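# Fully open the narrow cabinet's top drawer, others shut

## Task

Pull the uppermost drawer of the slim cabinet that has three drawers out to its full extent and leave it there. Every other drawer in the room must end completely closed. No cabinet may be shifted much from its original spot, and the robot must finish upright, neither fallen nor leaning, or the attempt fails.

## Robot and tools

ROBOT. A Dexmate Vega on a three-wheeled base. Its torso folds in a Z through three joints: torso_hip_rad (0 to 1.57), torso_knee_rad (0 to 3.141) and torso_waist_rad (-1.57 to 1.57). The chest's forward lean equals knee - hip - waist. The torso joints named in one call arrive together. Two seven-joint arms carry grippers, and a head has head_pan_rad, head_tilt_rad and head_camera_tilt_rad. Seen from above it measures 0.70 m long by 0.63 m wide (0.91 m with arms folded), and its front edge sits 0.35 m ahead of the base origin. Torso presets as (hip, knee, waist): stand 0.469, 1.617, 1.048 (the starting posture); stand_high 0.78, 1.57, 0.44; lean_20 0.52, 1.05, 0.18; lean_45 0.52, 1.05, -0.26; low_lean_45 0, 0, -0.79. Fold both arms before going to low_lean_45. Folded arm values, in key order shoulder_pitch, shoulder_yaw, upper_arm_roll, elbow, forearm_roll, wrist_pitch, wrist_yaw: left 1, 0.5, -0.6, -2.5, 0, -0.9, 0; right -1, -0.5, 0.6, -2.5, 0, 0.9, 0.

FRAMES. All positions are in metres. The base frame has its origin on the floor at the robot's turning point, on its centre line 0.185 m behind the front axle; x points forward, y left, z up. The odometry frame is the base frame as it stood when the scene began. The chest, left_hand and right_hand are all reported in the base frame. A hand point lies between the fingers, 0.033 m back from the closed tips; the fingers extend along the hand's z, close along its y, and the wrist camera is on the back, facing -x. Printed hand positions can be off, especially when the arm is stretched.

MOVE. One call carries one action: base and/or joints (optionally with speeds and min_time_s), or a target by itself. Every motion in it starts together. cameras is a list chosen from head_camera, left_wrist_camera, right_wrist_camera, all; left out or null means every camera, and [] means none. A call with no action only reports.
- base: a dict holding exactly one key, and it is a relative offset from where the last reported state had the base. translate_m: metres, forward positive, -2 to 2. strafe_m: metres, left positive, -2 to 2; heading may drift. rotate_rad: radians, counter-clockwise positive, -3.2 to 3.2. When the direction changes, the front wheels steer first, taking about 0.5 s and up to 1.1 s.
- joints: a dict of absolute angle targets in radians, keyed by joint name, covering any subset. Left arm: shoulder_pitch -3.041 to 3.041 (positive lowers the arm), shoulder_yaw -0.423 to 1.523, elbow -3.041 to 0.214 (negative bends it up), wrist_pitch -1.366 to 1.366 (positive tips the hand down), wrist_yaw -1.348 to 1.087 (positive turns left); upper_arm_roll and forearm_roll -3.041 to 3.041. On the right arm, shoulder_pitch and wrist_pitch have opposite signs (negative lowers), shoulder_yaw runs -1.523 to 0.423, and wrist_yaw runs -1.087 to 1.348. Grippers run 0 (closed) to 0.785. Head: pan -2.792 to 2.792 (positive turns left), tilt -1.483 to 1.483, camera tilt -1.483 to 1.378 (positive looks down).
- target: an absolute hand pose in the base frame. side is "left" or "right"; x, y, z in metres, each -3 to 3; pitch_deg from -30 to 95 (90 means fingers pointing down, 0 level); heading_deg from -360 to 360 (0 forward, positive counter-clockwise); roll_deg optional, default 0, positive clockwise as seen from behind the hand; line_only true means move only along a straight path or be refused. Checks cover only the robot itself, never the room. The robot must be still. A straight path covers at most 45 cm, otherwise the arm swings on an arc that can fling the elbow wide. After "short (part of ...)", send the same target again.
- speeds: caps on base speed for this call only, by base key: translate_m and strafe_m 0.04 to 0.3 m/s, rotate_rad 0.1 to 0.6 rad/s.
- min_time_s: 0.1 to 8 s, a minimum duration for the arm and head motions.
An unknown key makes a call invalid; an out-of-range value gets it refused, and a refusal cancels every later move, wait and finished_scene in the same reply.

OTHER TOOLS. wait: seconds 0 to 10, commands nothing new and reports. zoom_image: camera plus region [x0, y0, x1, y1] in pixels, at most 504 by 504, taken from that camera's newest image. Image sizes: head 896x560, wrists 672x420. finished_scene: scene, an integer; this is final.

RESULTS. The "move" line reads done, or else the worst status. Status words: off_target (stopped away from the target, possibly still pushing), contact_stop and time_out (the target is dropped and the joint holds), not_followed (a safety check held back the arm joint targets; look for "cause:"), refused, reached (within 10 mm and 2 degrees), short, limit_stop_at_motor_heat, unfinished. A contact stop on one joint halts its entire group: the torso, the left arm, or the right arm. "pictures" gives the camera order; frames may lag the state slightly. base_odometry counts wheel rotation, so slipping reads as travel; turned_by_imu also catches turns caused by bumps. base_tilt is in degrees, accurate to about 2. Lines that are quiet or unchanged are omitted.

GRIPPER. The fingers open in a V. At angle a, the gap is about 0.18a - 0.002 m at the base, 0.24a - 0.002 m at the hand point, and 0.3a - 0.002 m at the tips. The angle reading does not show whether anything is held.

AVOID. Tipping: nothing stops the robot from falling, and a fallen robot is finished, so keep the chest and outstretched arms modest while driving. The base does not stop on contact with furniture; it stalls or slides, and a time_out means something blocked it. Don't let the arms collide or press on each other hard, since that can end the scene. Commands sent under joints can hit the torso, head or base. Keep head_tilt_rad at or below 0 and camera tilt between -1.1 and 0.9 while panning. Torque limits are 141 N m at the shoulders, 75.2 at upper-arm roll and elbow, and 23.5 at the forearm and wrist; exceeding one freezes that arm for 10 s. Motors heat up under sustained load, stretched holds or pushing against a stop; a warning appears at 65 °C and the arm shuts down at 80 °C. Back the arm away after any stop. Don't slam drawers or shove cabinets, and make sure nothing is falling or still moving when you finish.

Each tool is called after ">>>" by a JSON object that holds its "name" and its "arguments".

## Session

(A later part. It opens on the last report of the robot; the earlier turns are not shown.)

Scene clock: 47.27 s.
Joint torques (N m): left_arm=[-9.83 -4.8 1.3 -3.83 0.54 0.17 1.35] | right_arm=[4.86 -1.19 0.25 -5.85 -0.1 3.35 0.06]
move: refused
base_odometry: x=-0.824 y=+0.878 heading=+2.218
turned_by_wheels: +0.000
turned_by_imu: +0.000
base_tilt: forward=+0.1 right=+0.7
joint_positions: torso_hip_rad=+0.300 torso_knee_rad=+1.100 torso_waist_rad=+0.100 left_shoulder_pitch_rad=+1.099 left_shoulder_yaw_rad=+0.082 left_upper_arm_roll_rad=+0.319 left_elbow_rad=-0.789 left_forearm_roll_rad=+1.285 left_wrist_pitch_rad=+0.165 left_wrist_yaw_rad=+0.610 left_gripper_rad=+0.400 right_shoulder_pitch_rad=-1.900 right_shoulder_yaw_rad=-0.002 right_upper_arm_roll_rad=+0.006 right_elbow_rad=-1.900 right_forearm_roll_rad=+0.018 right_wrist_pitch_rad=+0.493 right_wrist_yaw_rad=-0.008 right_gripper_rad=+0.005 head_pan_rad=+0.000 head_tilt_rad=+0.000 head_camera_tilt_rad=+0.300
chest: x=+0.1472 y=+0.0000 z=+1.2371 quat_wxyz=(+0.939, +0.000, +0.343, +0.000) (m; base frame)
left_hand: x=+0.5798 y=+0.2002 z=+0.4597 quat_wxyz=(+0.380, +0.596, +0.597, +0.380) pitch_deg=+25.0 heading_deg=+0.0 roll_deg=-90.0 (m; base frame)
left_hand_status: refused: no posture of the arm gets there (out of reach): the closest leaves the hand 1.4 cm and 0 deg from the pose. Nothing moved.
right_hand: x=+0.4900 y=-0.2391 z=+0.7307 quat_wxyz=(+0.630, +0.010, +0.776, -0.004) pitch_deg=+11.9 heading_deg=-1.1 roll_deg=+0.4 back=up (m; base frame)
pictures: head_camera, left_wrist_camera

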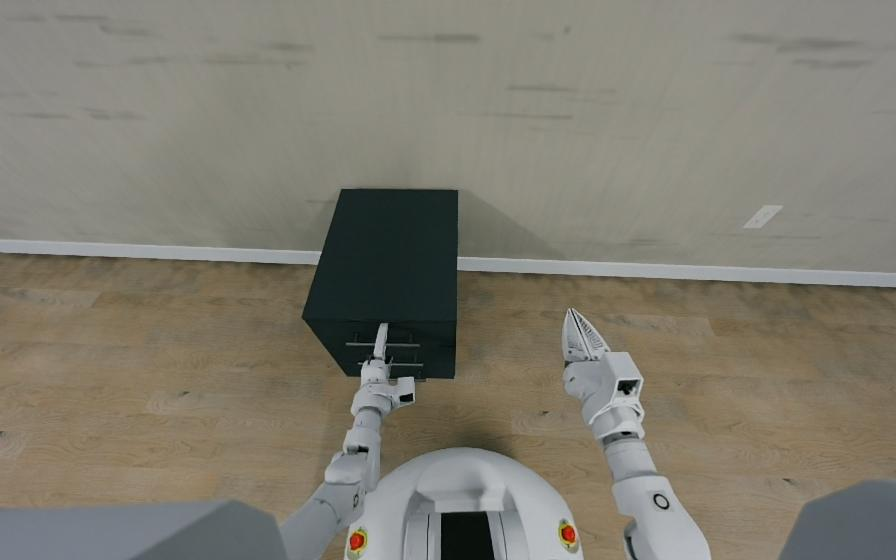

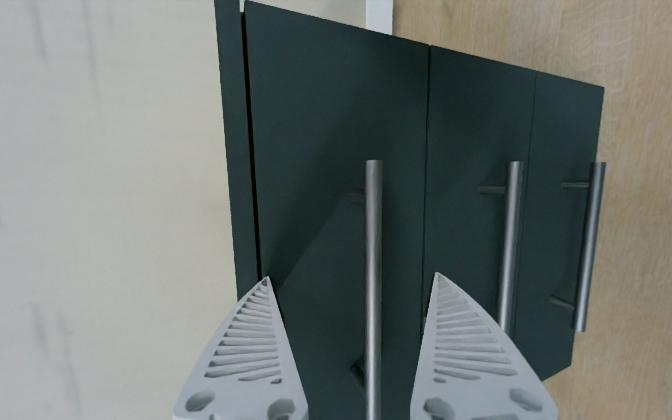

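>>> {"name": "move", "arguments": {"target": {"side":"left","x":0.555,"y":0.185,"z":0.432,"pitch_deg":25,"heading_deg":0,"roll_deg":90}, "cameras": []}}

>>> {"name": "move", "arguments": {"base": {"translate_m": 0.04}, "cameras": ["head_camera","left_wrist_camera"]}}

>>> {"name": "zoom_image", "arguments": {"camera": "left_wrist_camera", "region": [200, 120, 500, 420]}}

Scene clock: 47.97 s.
Joint torques (N m): left_arm=[-9.51 -3.81 1.55 -4.61 0.59 0.2 1.33] | right_arm=[3.62 -0.91 0.58 -7.08 0.14 2.93 -0.01]
move: refused
base_odometry: x=-0.824 y=+0.878 heading=+2.218
turned_by_wheels: +0.000
turned_by_imu: +0.000
base_tilt: forward=+0.1 right=+0.8
joint_positions: torso_hip_rad=+0.300 torso_knee_rad=+1.100 torso_waist_rad=+0.100 left_shoulder_pitch_rad=+1.099 left_shoulder_yaw_rad=+0.082 left_upper_arm_roll_rad=+0.319 left_elbow_rad=-0.789 left_forearm_roll_rad=+1.285 left_wrist_pitch_rad=+0.165 left_wrist_yaw_rad=+0.610 left_gripper_rad=+0.400 right_shoulder_pitch_rad=-1.900 right_shoulder_yaw_rad=-0.002 right_upper_arm_roll_rad=+0.006 right_elbow_rad=-1.900 right_forearm_roll_rad=+0.018 right_wrist_pitch_rad=+0.493 right_wrist_yaw_rad=-0.008 right_gripper_rad=+0.005 head_pan_rad=+0.000 head_tilt_rad=+0.000 head_camera_tilt_rad=+0.300
chest: x=+0.1472 y=+0.0000 z=+1.2371 quat_wxyz=(+0.939, +0.000, +0.343, +0.000) (m; base frame)
left_hand: x=+0.5798 y=+0.2002 z=+0.4597 quat_wxyz=(+0.380, +0.596, +0.597, +0.380) pitch_deg=+25.0 heading_deg=+0.0 roll_deg=-90.0 (m; base frame)
left_hand_status: refused: no posture of the arm gets there (out of reach): the closest leaves the hand 0.6 cm and 0 deg from the pose. Nothing moved.
right_hand: x=+0.4900 y=-0.2391 z=+0.7307 quat_wxyz=(+0.630, +0.010, +0.776, -0.004) pitch_deg=+11.9 heading_deg=-1.1 roll_deg=+0.4 back=up (m; base frame)
pictures: none

not run: a stop came earlier in this reply.

Scaled by 1.680 from the camera's 672x420 image, which has a finer 960x600 frame.

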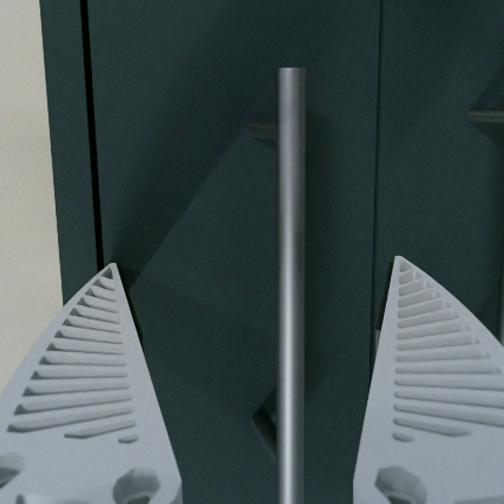

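>>> {"name": "move", "arguments": {"target": {"side":"left","x":0.575,"y":0.185,"z":0.432,"pitch_deg":42,"heading_deg":0,"roll_deg":90}, "cameras": ["head_camera","left_wrist_camera"]}}

>>> {"name": "zoom_image", "arguments": {"camera": "left_wrist_camera", "region": [200, 120, 500, 420]}}

Scene clock: 51.70 s.
Joint torques (N m): left_arm=[-12.22 -1.1 1.86 -7.41 1.35 -1.49 1.33] | right_arm=[3.63 -1.05 0.4 -6.83 -0.06 2.93 -0.06]
move: done
base_odometry: x=-0.824 y=+0.878 heading=+2.218
turned_by_wheels: +0.000
turned_by_imu: +0.000
base_tilt: forward=+0.0 right=+0.7
joint_positions: torso_hip_rad=+0.300 torso_knee_rad=+1.100 torso_waist_rad=+0.100 left_shoulder_pitch_rad=+1.185 left_shoulder_yaw_rad=+0.126 left_upper_arm_roll_rad=+0.336 left_elbow_rad=-1.183 left_forearm_roll_rad=+1.320 left_wrist_pitch_rad=+0.259 left_wrist_yaw_rad=+0.025 left_gripper_rad=+0.400 right_shoulder_pitch_rad=-1.900 right_shoulder_yaw_rad=-0.002 right_upper_arm_roll_rad=+0.006 right_elbow_rad=-1.900 right_forearm_roll_rad=+0.018 right_wrist_pitch_rad=+0.493 right_wrist_yaw_rad=-0.008 right_gripper_rad=+0.005 head_pan_rad=+0.000 head_tilt_rad=+0.000 head_camera_tilt_rad=+0.300
chest: x=+0.1471 y=+0.0000 z=+1.2371 quat_wxyz=(+0.939, +0.000, +0.343, +0.000) (m; base frame)
left_hand: x=+0.5747 y=+0.1855 z=+0.4318 quat_wxyz=(+0.288, +0.646, +0.646, +0.288) pitch_deg=+41.9 heading_deg=+0.1 roll_deg=-90.0 (m; base frame)
left_hand_status: reached (straight line, planned for 2.2 s): 1 mm and 0.1 deg off.
right_hand: x=+0.4899 y=-0.2391 z=+0.7308 quat_wxyz=(+0.630, +0.010, +0.776, -0.004) pitch_deg=+11.9 heading_deg=-1.1 roll_deg=+0.4 back=up (m; base frame)
pictures: head_camera, left_wrist_camera

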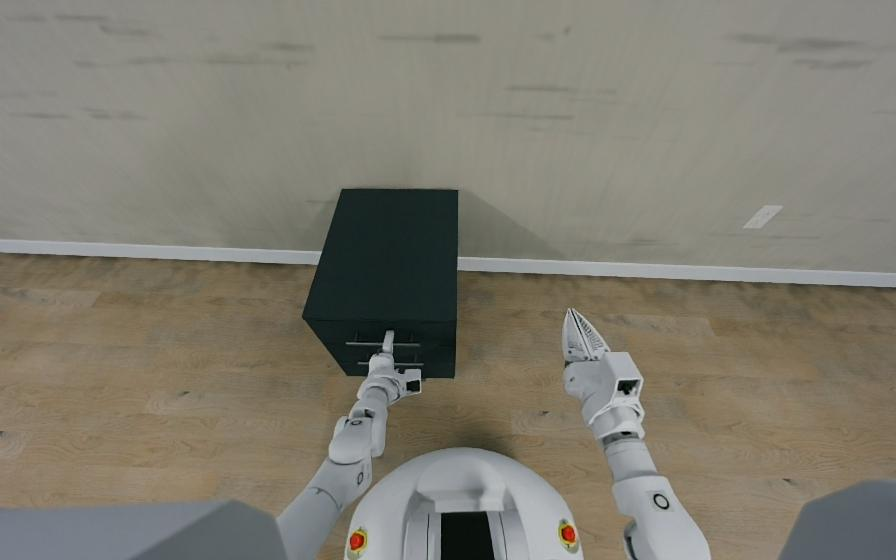

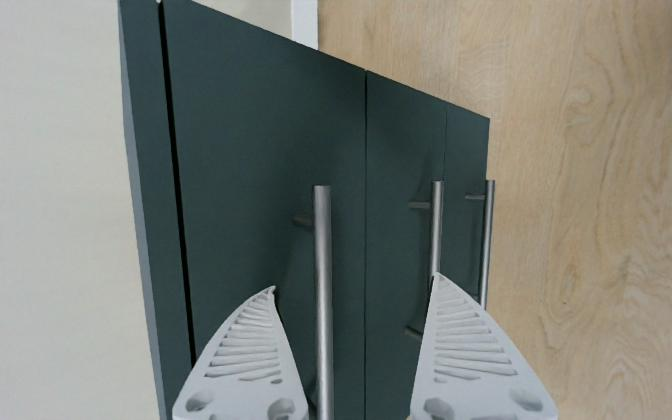

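Scaled by 1.680 from the camera's 672x420 image, which has a finer 960x600 frame.

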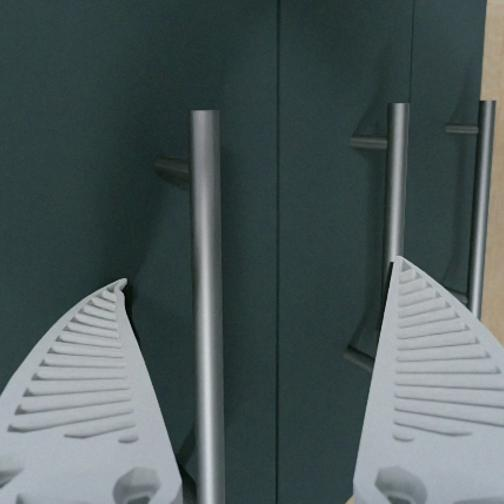

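>>> {"name": "move", "arguments": {"joints": {"left_gripper_rad":0.26}, "cameras": []}}

>>> {"name": "move", "arguments": {"target": {"side":"left","x":0.574,"y":0.185,"z":0.446,"pitch_deg":42,"heading_deg":0,"roll_deg":90}, "cameras": []}}

>>> {"name": "move", "arguments": {"joints": {"left_gripper_rad":0.0}, "cameras": ["head_camera","left_wrist_camera"]}}

>>> {"name": "zoom_image", "arguments": {"camera": "left_wrist_camera", "region": [200, 120, 500, 420]}}

Scene clock: 52.73 s.
move: done
turned_by_wheels: +0.000
turned_by_imu: +0.000
joint_status: all done
pictures: none

Scene clock: 54.37 s.
move: done
turned_by_wheels: +0.000
turned_by_imu: +0.000
left_hand_status: reached (straight line, planned for 0.6 s): 1 mm and 0.0 deg off.
pictures: none

Scene clock: 55.13 s.
Joint torques (N m): left_arm=[9.06 3.43 -2.6 -0.17 -0.65 0.68 -2.05] | right_arm=[4.18 -0.62 0.57 -7.39 0.09 3.63 0.02]
move: done
base_odometry: x=-0.824 y=+0.878 heading=+2.218
turned_by_wheels: +0.000
turned_by_imu: +0.000
base_tilt: forward=+0.1 right=+0.7
joint_positions: torso_hip_rad=+0.300 torso_knee_rad=+1.100 torso_waist_rad=+0.100 left_shoulder_pitch_rad=+1.225 left_shoulder_yaw_rad=+0.141 left_upper_arm_roll_rad=+0.335 left_elbow_rad=-1.279 left_forearm_roll_rad=+1.332 left_wrist_pitch_rad=+0.274 left_wrist_yaw_rad=-0.029 left_gripper_rad=+0.000 right_shoulder_pitch_rad=-1.900 right_shoulder_yaw_rad=-0.002 right_upper_arm_roll_rad=+0.006 right_elbow_rad=-1.900 right_forearm_roll_rad=+0.018 right_wrist_pitch_rad=+0.493 right_wrist_yaw_rad=-0.008 right_gripper_rad=+0.005 head_pan_rad=+0.000 head_tilt_rad=+0.000 head_camera_tilt_rad=+0.300
joint_status: all done
chest: x=+0.1471 y=+0.0000 z=+1.2371 quat_wxyz=(+0.939, +0.000, +0.343, +0.000) (m; base frame)
left_hand: x=+0.5749 y=+0.1848 z=+0.4467 quat_wxyz=(+0.288, +0.646, +0.646, +0.288) pitch_deg=+41.9 heading_deg=+0.0 roll_deg=+90.0 (m; base frame)
right_hand: x=+0.4899 y=-0.2391 z=+0.7308 quat_wxyz=(+0.630, +0.010, +0.776, -0.004) pitch_deg=+11.9 heading_deg=-1.1 roll_deg=+0.4 back=up (m; base frame)
pictures: head_camera, left_wrist_camera

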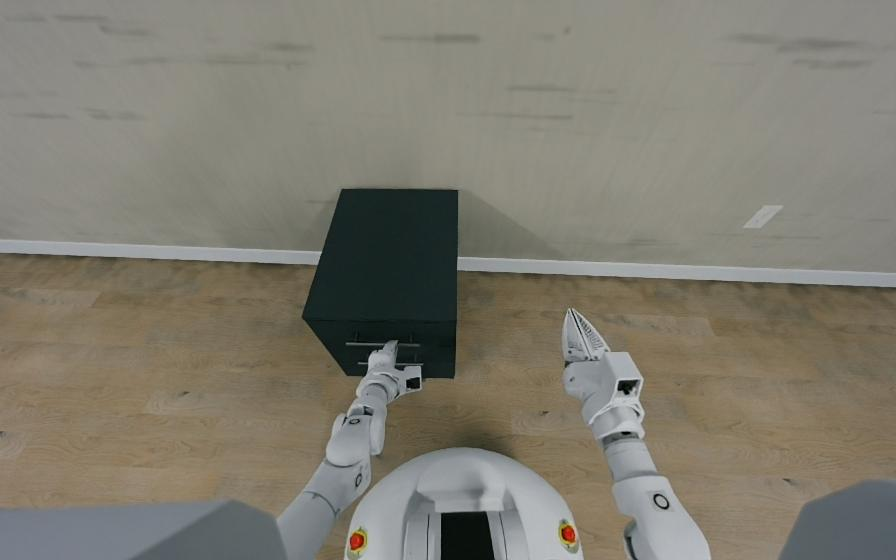

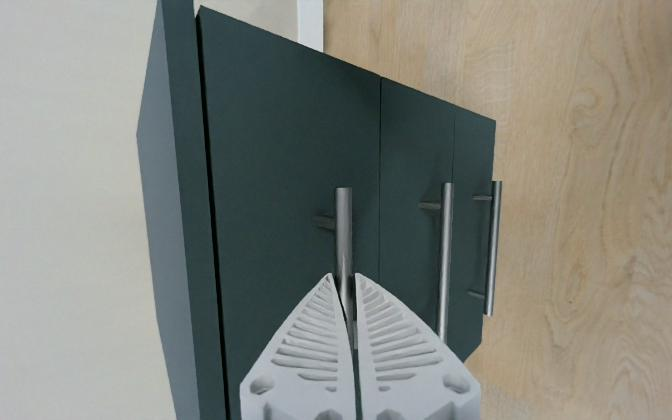

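Scaled by 1.680 from the camera's 672x420 image, which has a finer 960x600 frame.

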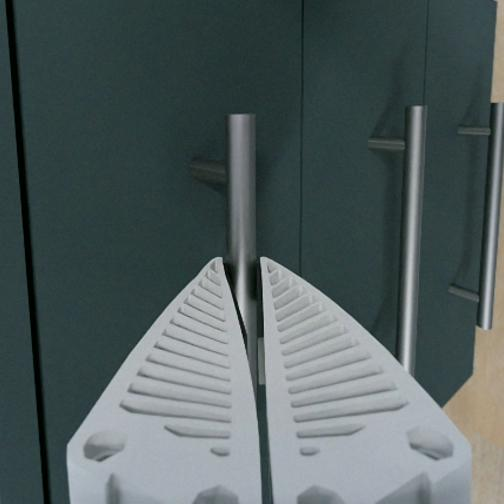

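>>> {"name": "move", "arguments": {"base": {"translate_m": -0.12}, "speeds": {"translate_m": 0.08}, "cameras": ["head_camera","left_wrist_camera"]}}

Scene clock: 57.63 s.
Joint torques (N m): left_arm=[6.51 2.01 -0.7 -1.22 -0.37 -0.71 -1.94] | right_arm=[4.88 -0.36 0.75 -6.09 0.06 3.04 -0.17]
move: done
base_odometry: x=-0.752 y=+0.782 heading=+2.218
turned_by_wheels: +0.000
turned_by_imu: +0.002
base_tilt: forward=+0.1 right=+0.7
base_status: done
joint_positions: torso_hip_rad=+0.300 torso_knee_rad=+1.100 torso_waist_rad=+0.100 left_shoulder_pitch_rad=+1.225 left_shoulder_yaw_rad=+0.141 left_upper_arm_roll_rad=+0.335 left_elbow_rad=-1.280 left_forearm_roll_rad=+1.332 left_wrist_pitch_rad=+0.275 left_wrist_yaw_rad=-0.029 left_gripper_rad=+0.000 right_shoulder_pitch_rad=-1.900 right_shoulder_yaw_rad=-0.002 right_upper_arm_roll_rad=+0.006 right_elbow_rad=-1.900 right_forearm_roll_rad=+0.018 right_wrist_pitch_rad=+0.493 right_wrist_yaw_rad=-0.008 right_gripper_rad=+0.005 head_pan_rad=+0.000 head_tilt_rad=+0.000 head_camera_tilt_rad=+0.300
chest: x=+0.1469 y=+0.0000 z=+1.2372 quat_wxyz=(+0.939, +0.000, +0.343, +0.000) (m; base frame)
left_hand: x=+0.5747 y=+0.1851 z=+0.4468 quat_wxyz=(+0.288, +0.646, +0.646, +0.288) pitch_deg=+41.9 heading_deg=+0.0 roll_deg=-90.0 (m; base frame)
right_hand: x=+0.4899 y=-0.2391 z=+0.7309 quat_wxyz=(+0.630, +0.010, +0.776, -0.004) pitch_deg=+11.9 heading_deg=-1.1 roll_deg=+0.4 back=up (m; base frame)
pictures: head_camera, left_wrist_camera

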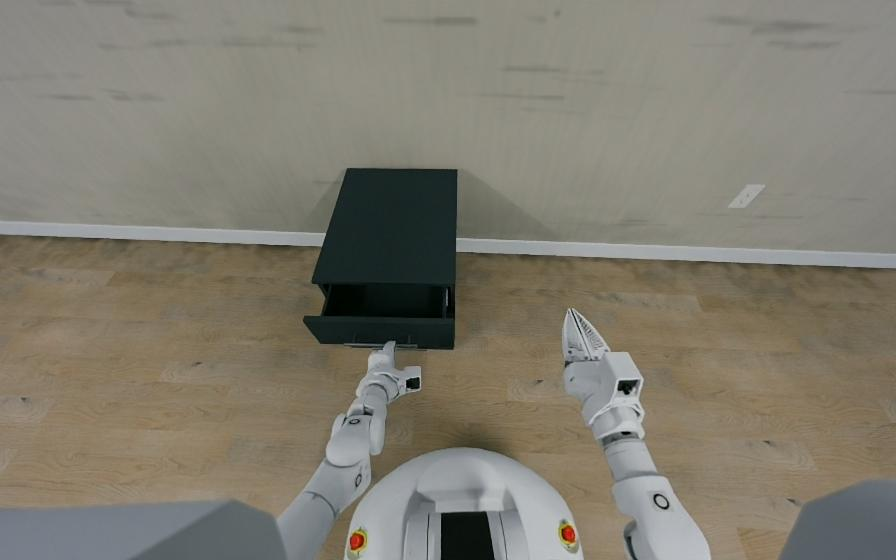

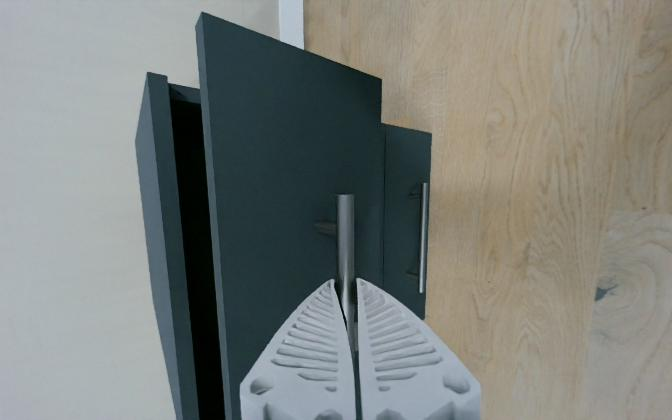

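>>> {"name": "move", "arguments": {"base": {"translate_m": -0.2}, "speeds": {"translate_m": 0.08}, "cameras": ["head_camera","left_wrist_camera"]}}

>>> {"name": "move", "arguments": {"base": {"translate_m": -0.1}, "speeds": {"translate_m": 0.05}, "cameras": ["head_camera","left_wrist_camera"]}}

Scene clock: 61.20 s.
move: done
turned_by_wheels: -0.001
turned_by_imu: -0.002
base_status: done
pictures: head_camera, left_wrist_camera

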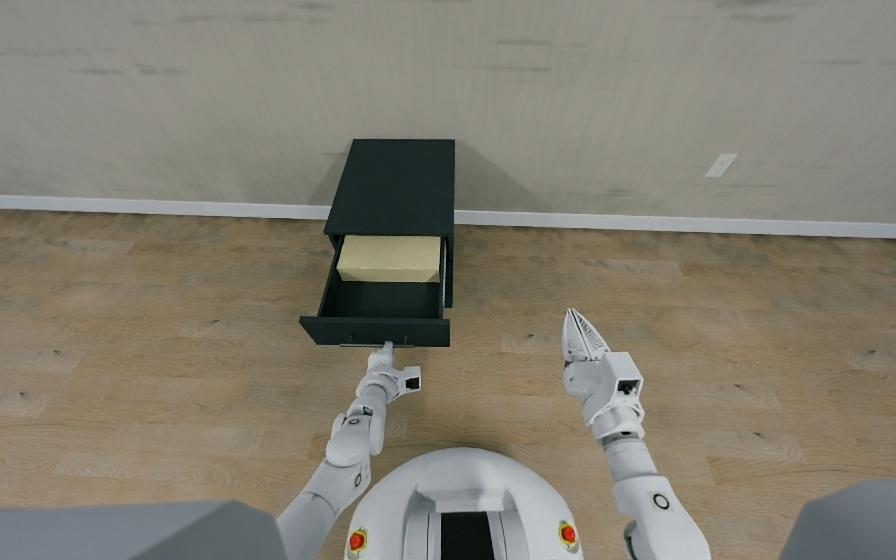

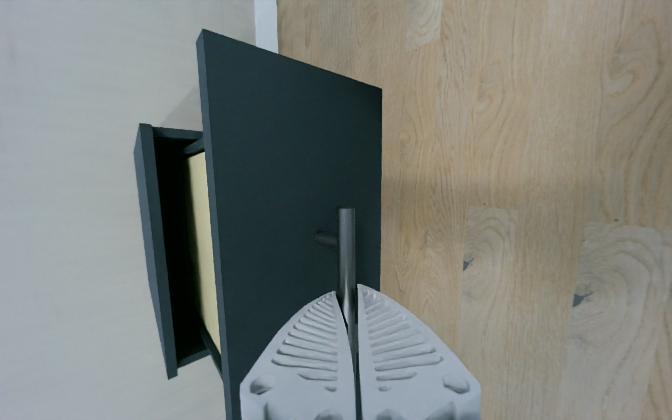

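Scene clock: 64.03 s.
Joint torques (N m): left_arm=[-2.58 -2.5 0.78 -4.84 0.32 -0.55 0.65] | right_arm=[3.7 -0.76 0.43 -6.38 0.05 3.26 0.1]
move: done
base_odometry: x=-0.572 y=+0.542 heading=+2.216
turned_by_wheels: -0.001
turned_by_imu: -0.001
base_tilt: forward=+0.1 right=+0.8
base_status: done
joint_positions: torso_hip_rad=+0.300 torso_knee_rad=+1.100 torso_waist_rad=+0.100 left_shoulder_pitch_rad=+1.225 left_shoulder_yaw_rad=+0.141 left_upper_arm_roll_rad=+0.334 left_elbow_rad=-1.280 left_forearm_roll_rad=+1.331 left_wrist_pitch_rad=+0.274 left_wrist_yaw_rad=-0.030 left_gripper_rad=+0.000 right_shoulder_pitch_rad=-1.900 right_shoulder_yaw_rad=-0.002 right_upper_arm_roll_rad=+0.006 right_elbow_rad=-1.900 right_forearm_roll_rad=+0.018 right_wrist_pitch_rad=+0.493 right_wrist_yaw_rad=-0.008 right_gripper_rad=+0.005 head_pan_rad=+0.000 head_tilt_rad=+0.000 head_camera_tilt_rad=+0.300
chest: x=+0.1471 y=+0.0000 z=+1.2371 quat_wxyz=(+0.939, +0.000, +0.343, +0.000) (m; base frame)
left_hand: x=+0.5741 y=+0.1852 z=+0.4460 quat_wxyz=(+0.288, +0.646, +0.646, +0.288) pitch_deg=+42.0 heading_deg=+0.0 roll_deg=-90.0 (m; base frame)
right_hand: x=+0.4899 y=-0.2391 z=+0.7307 quat_wxyz=(+0.630, +0.010, +0.776, -0.004) pitch_deg=+11.9 heading_deg=-1.1 roll_deg=+0.4 back=up (m; base frame)
pictures: head_camera, left_wrist_camera

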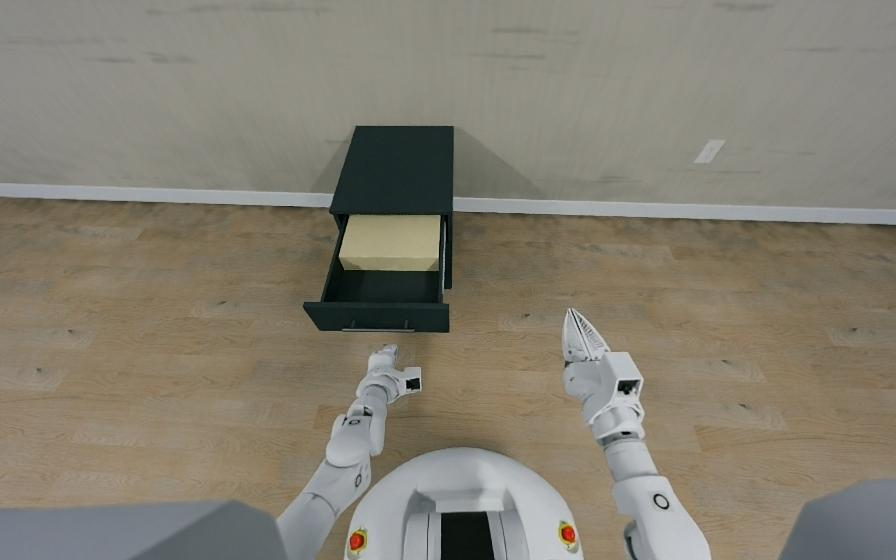

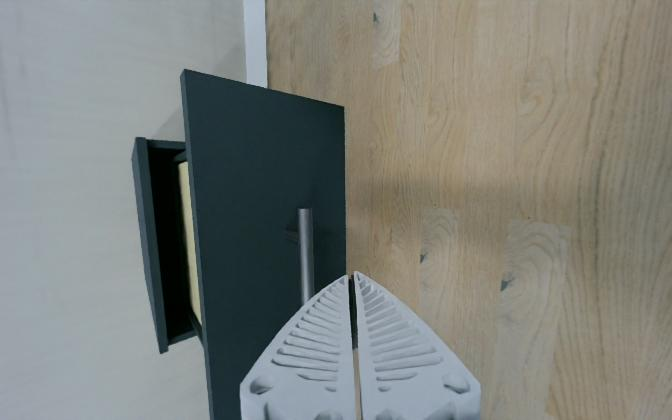

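>>> {"name": "finished_scene", "arguments": {"scene": 1}}

The scene is finished: the task was done.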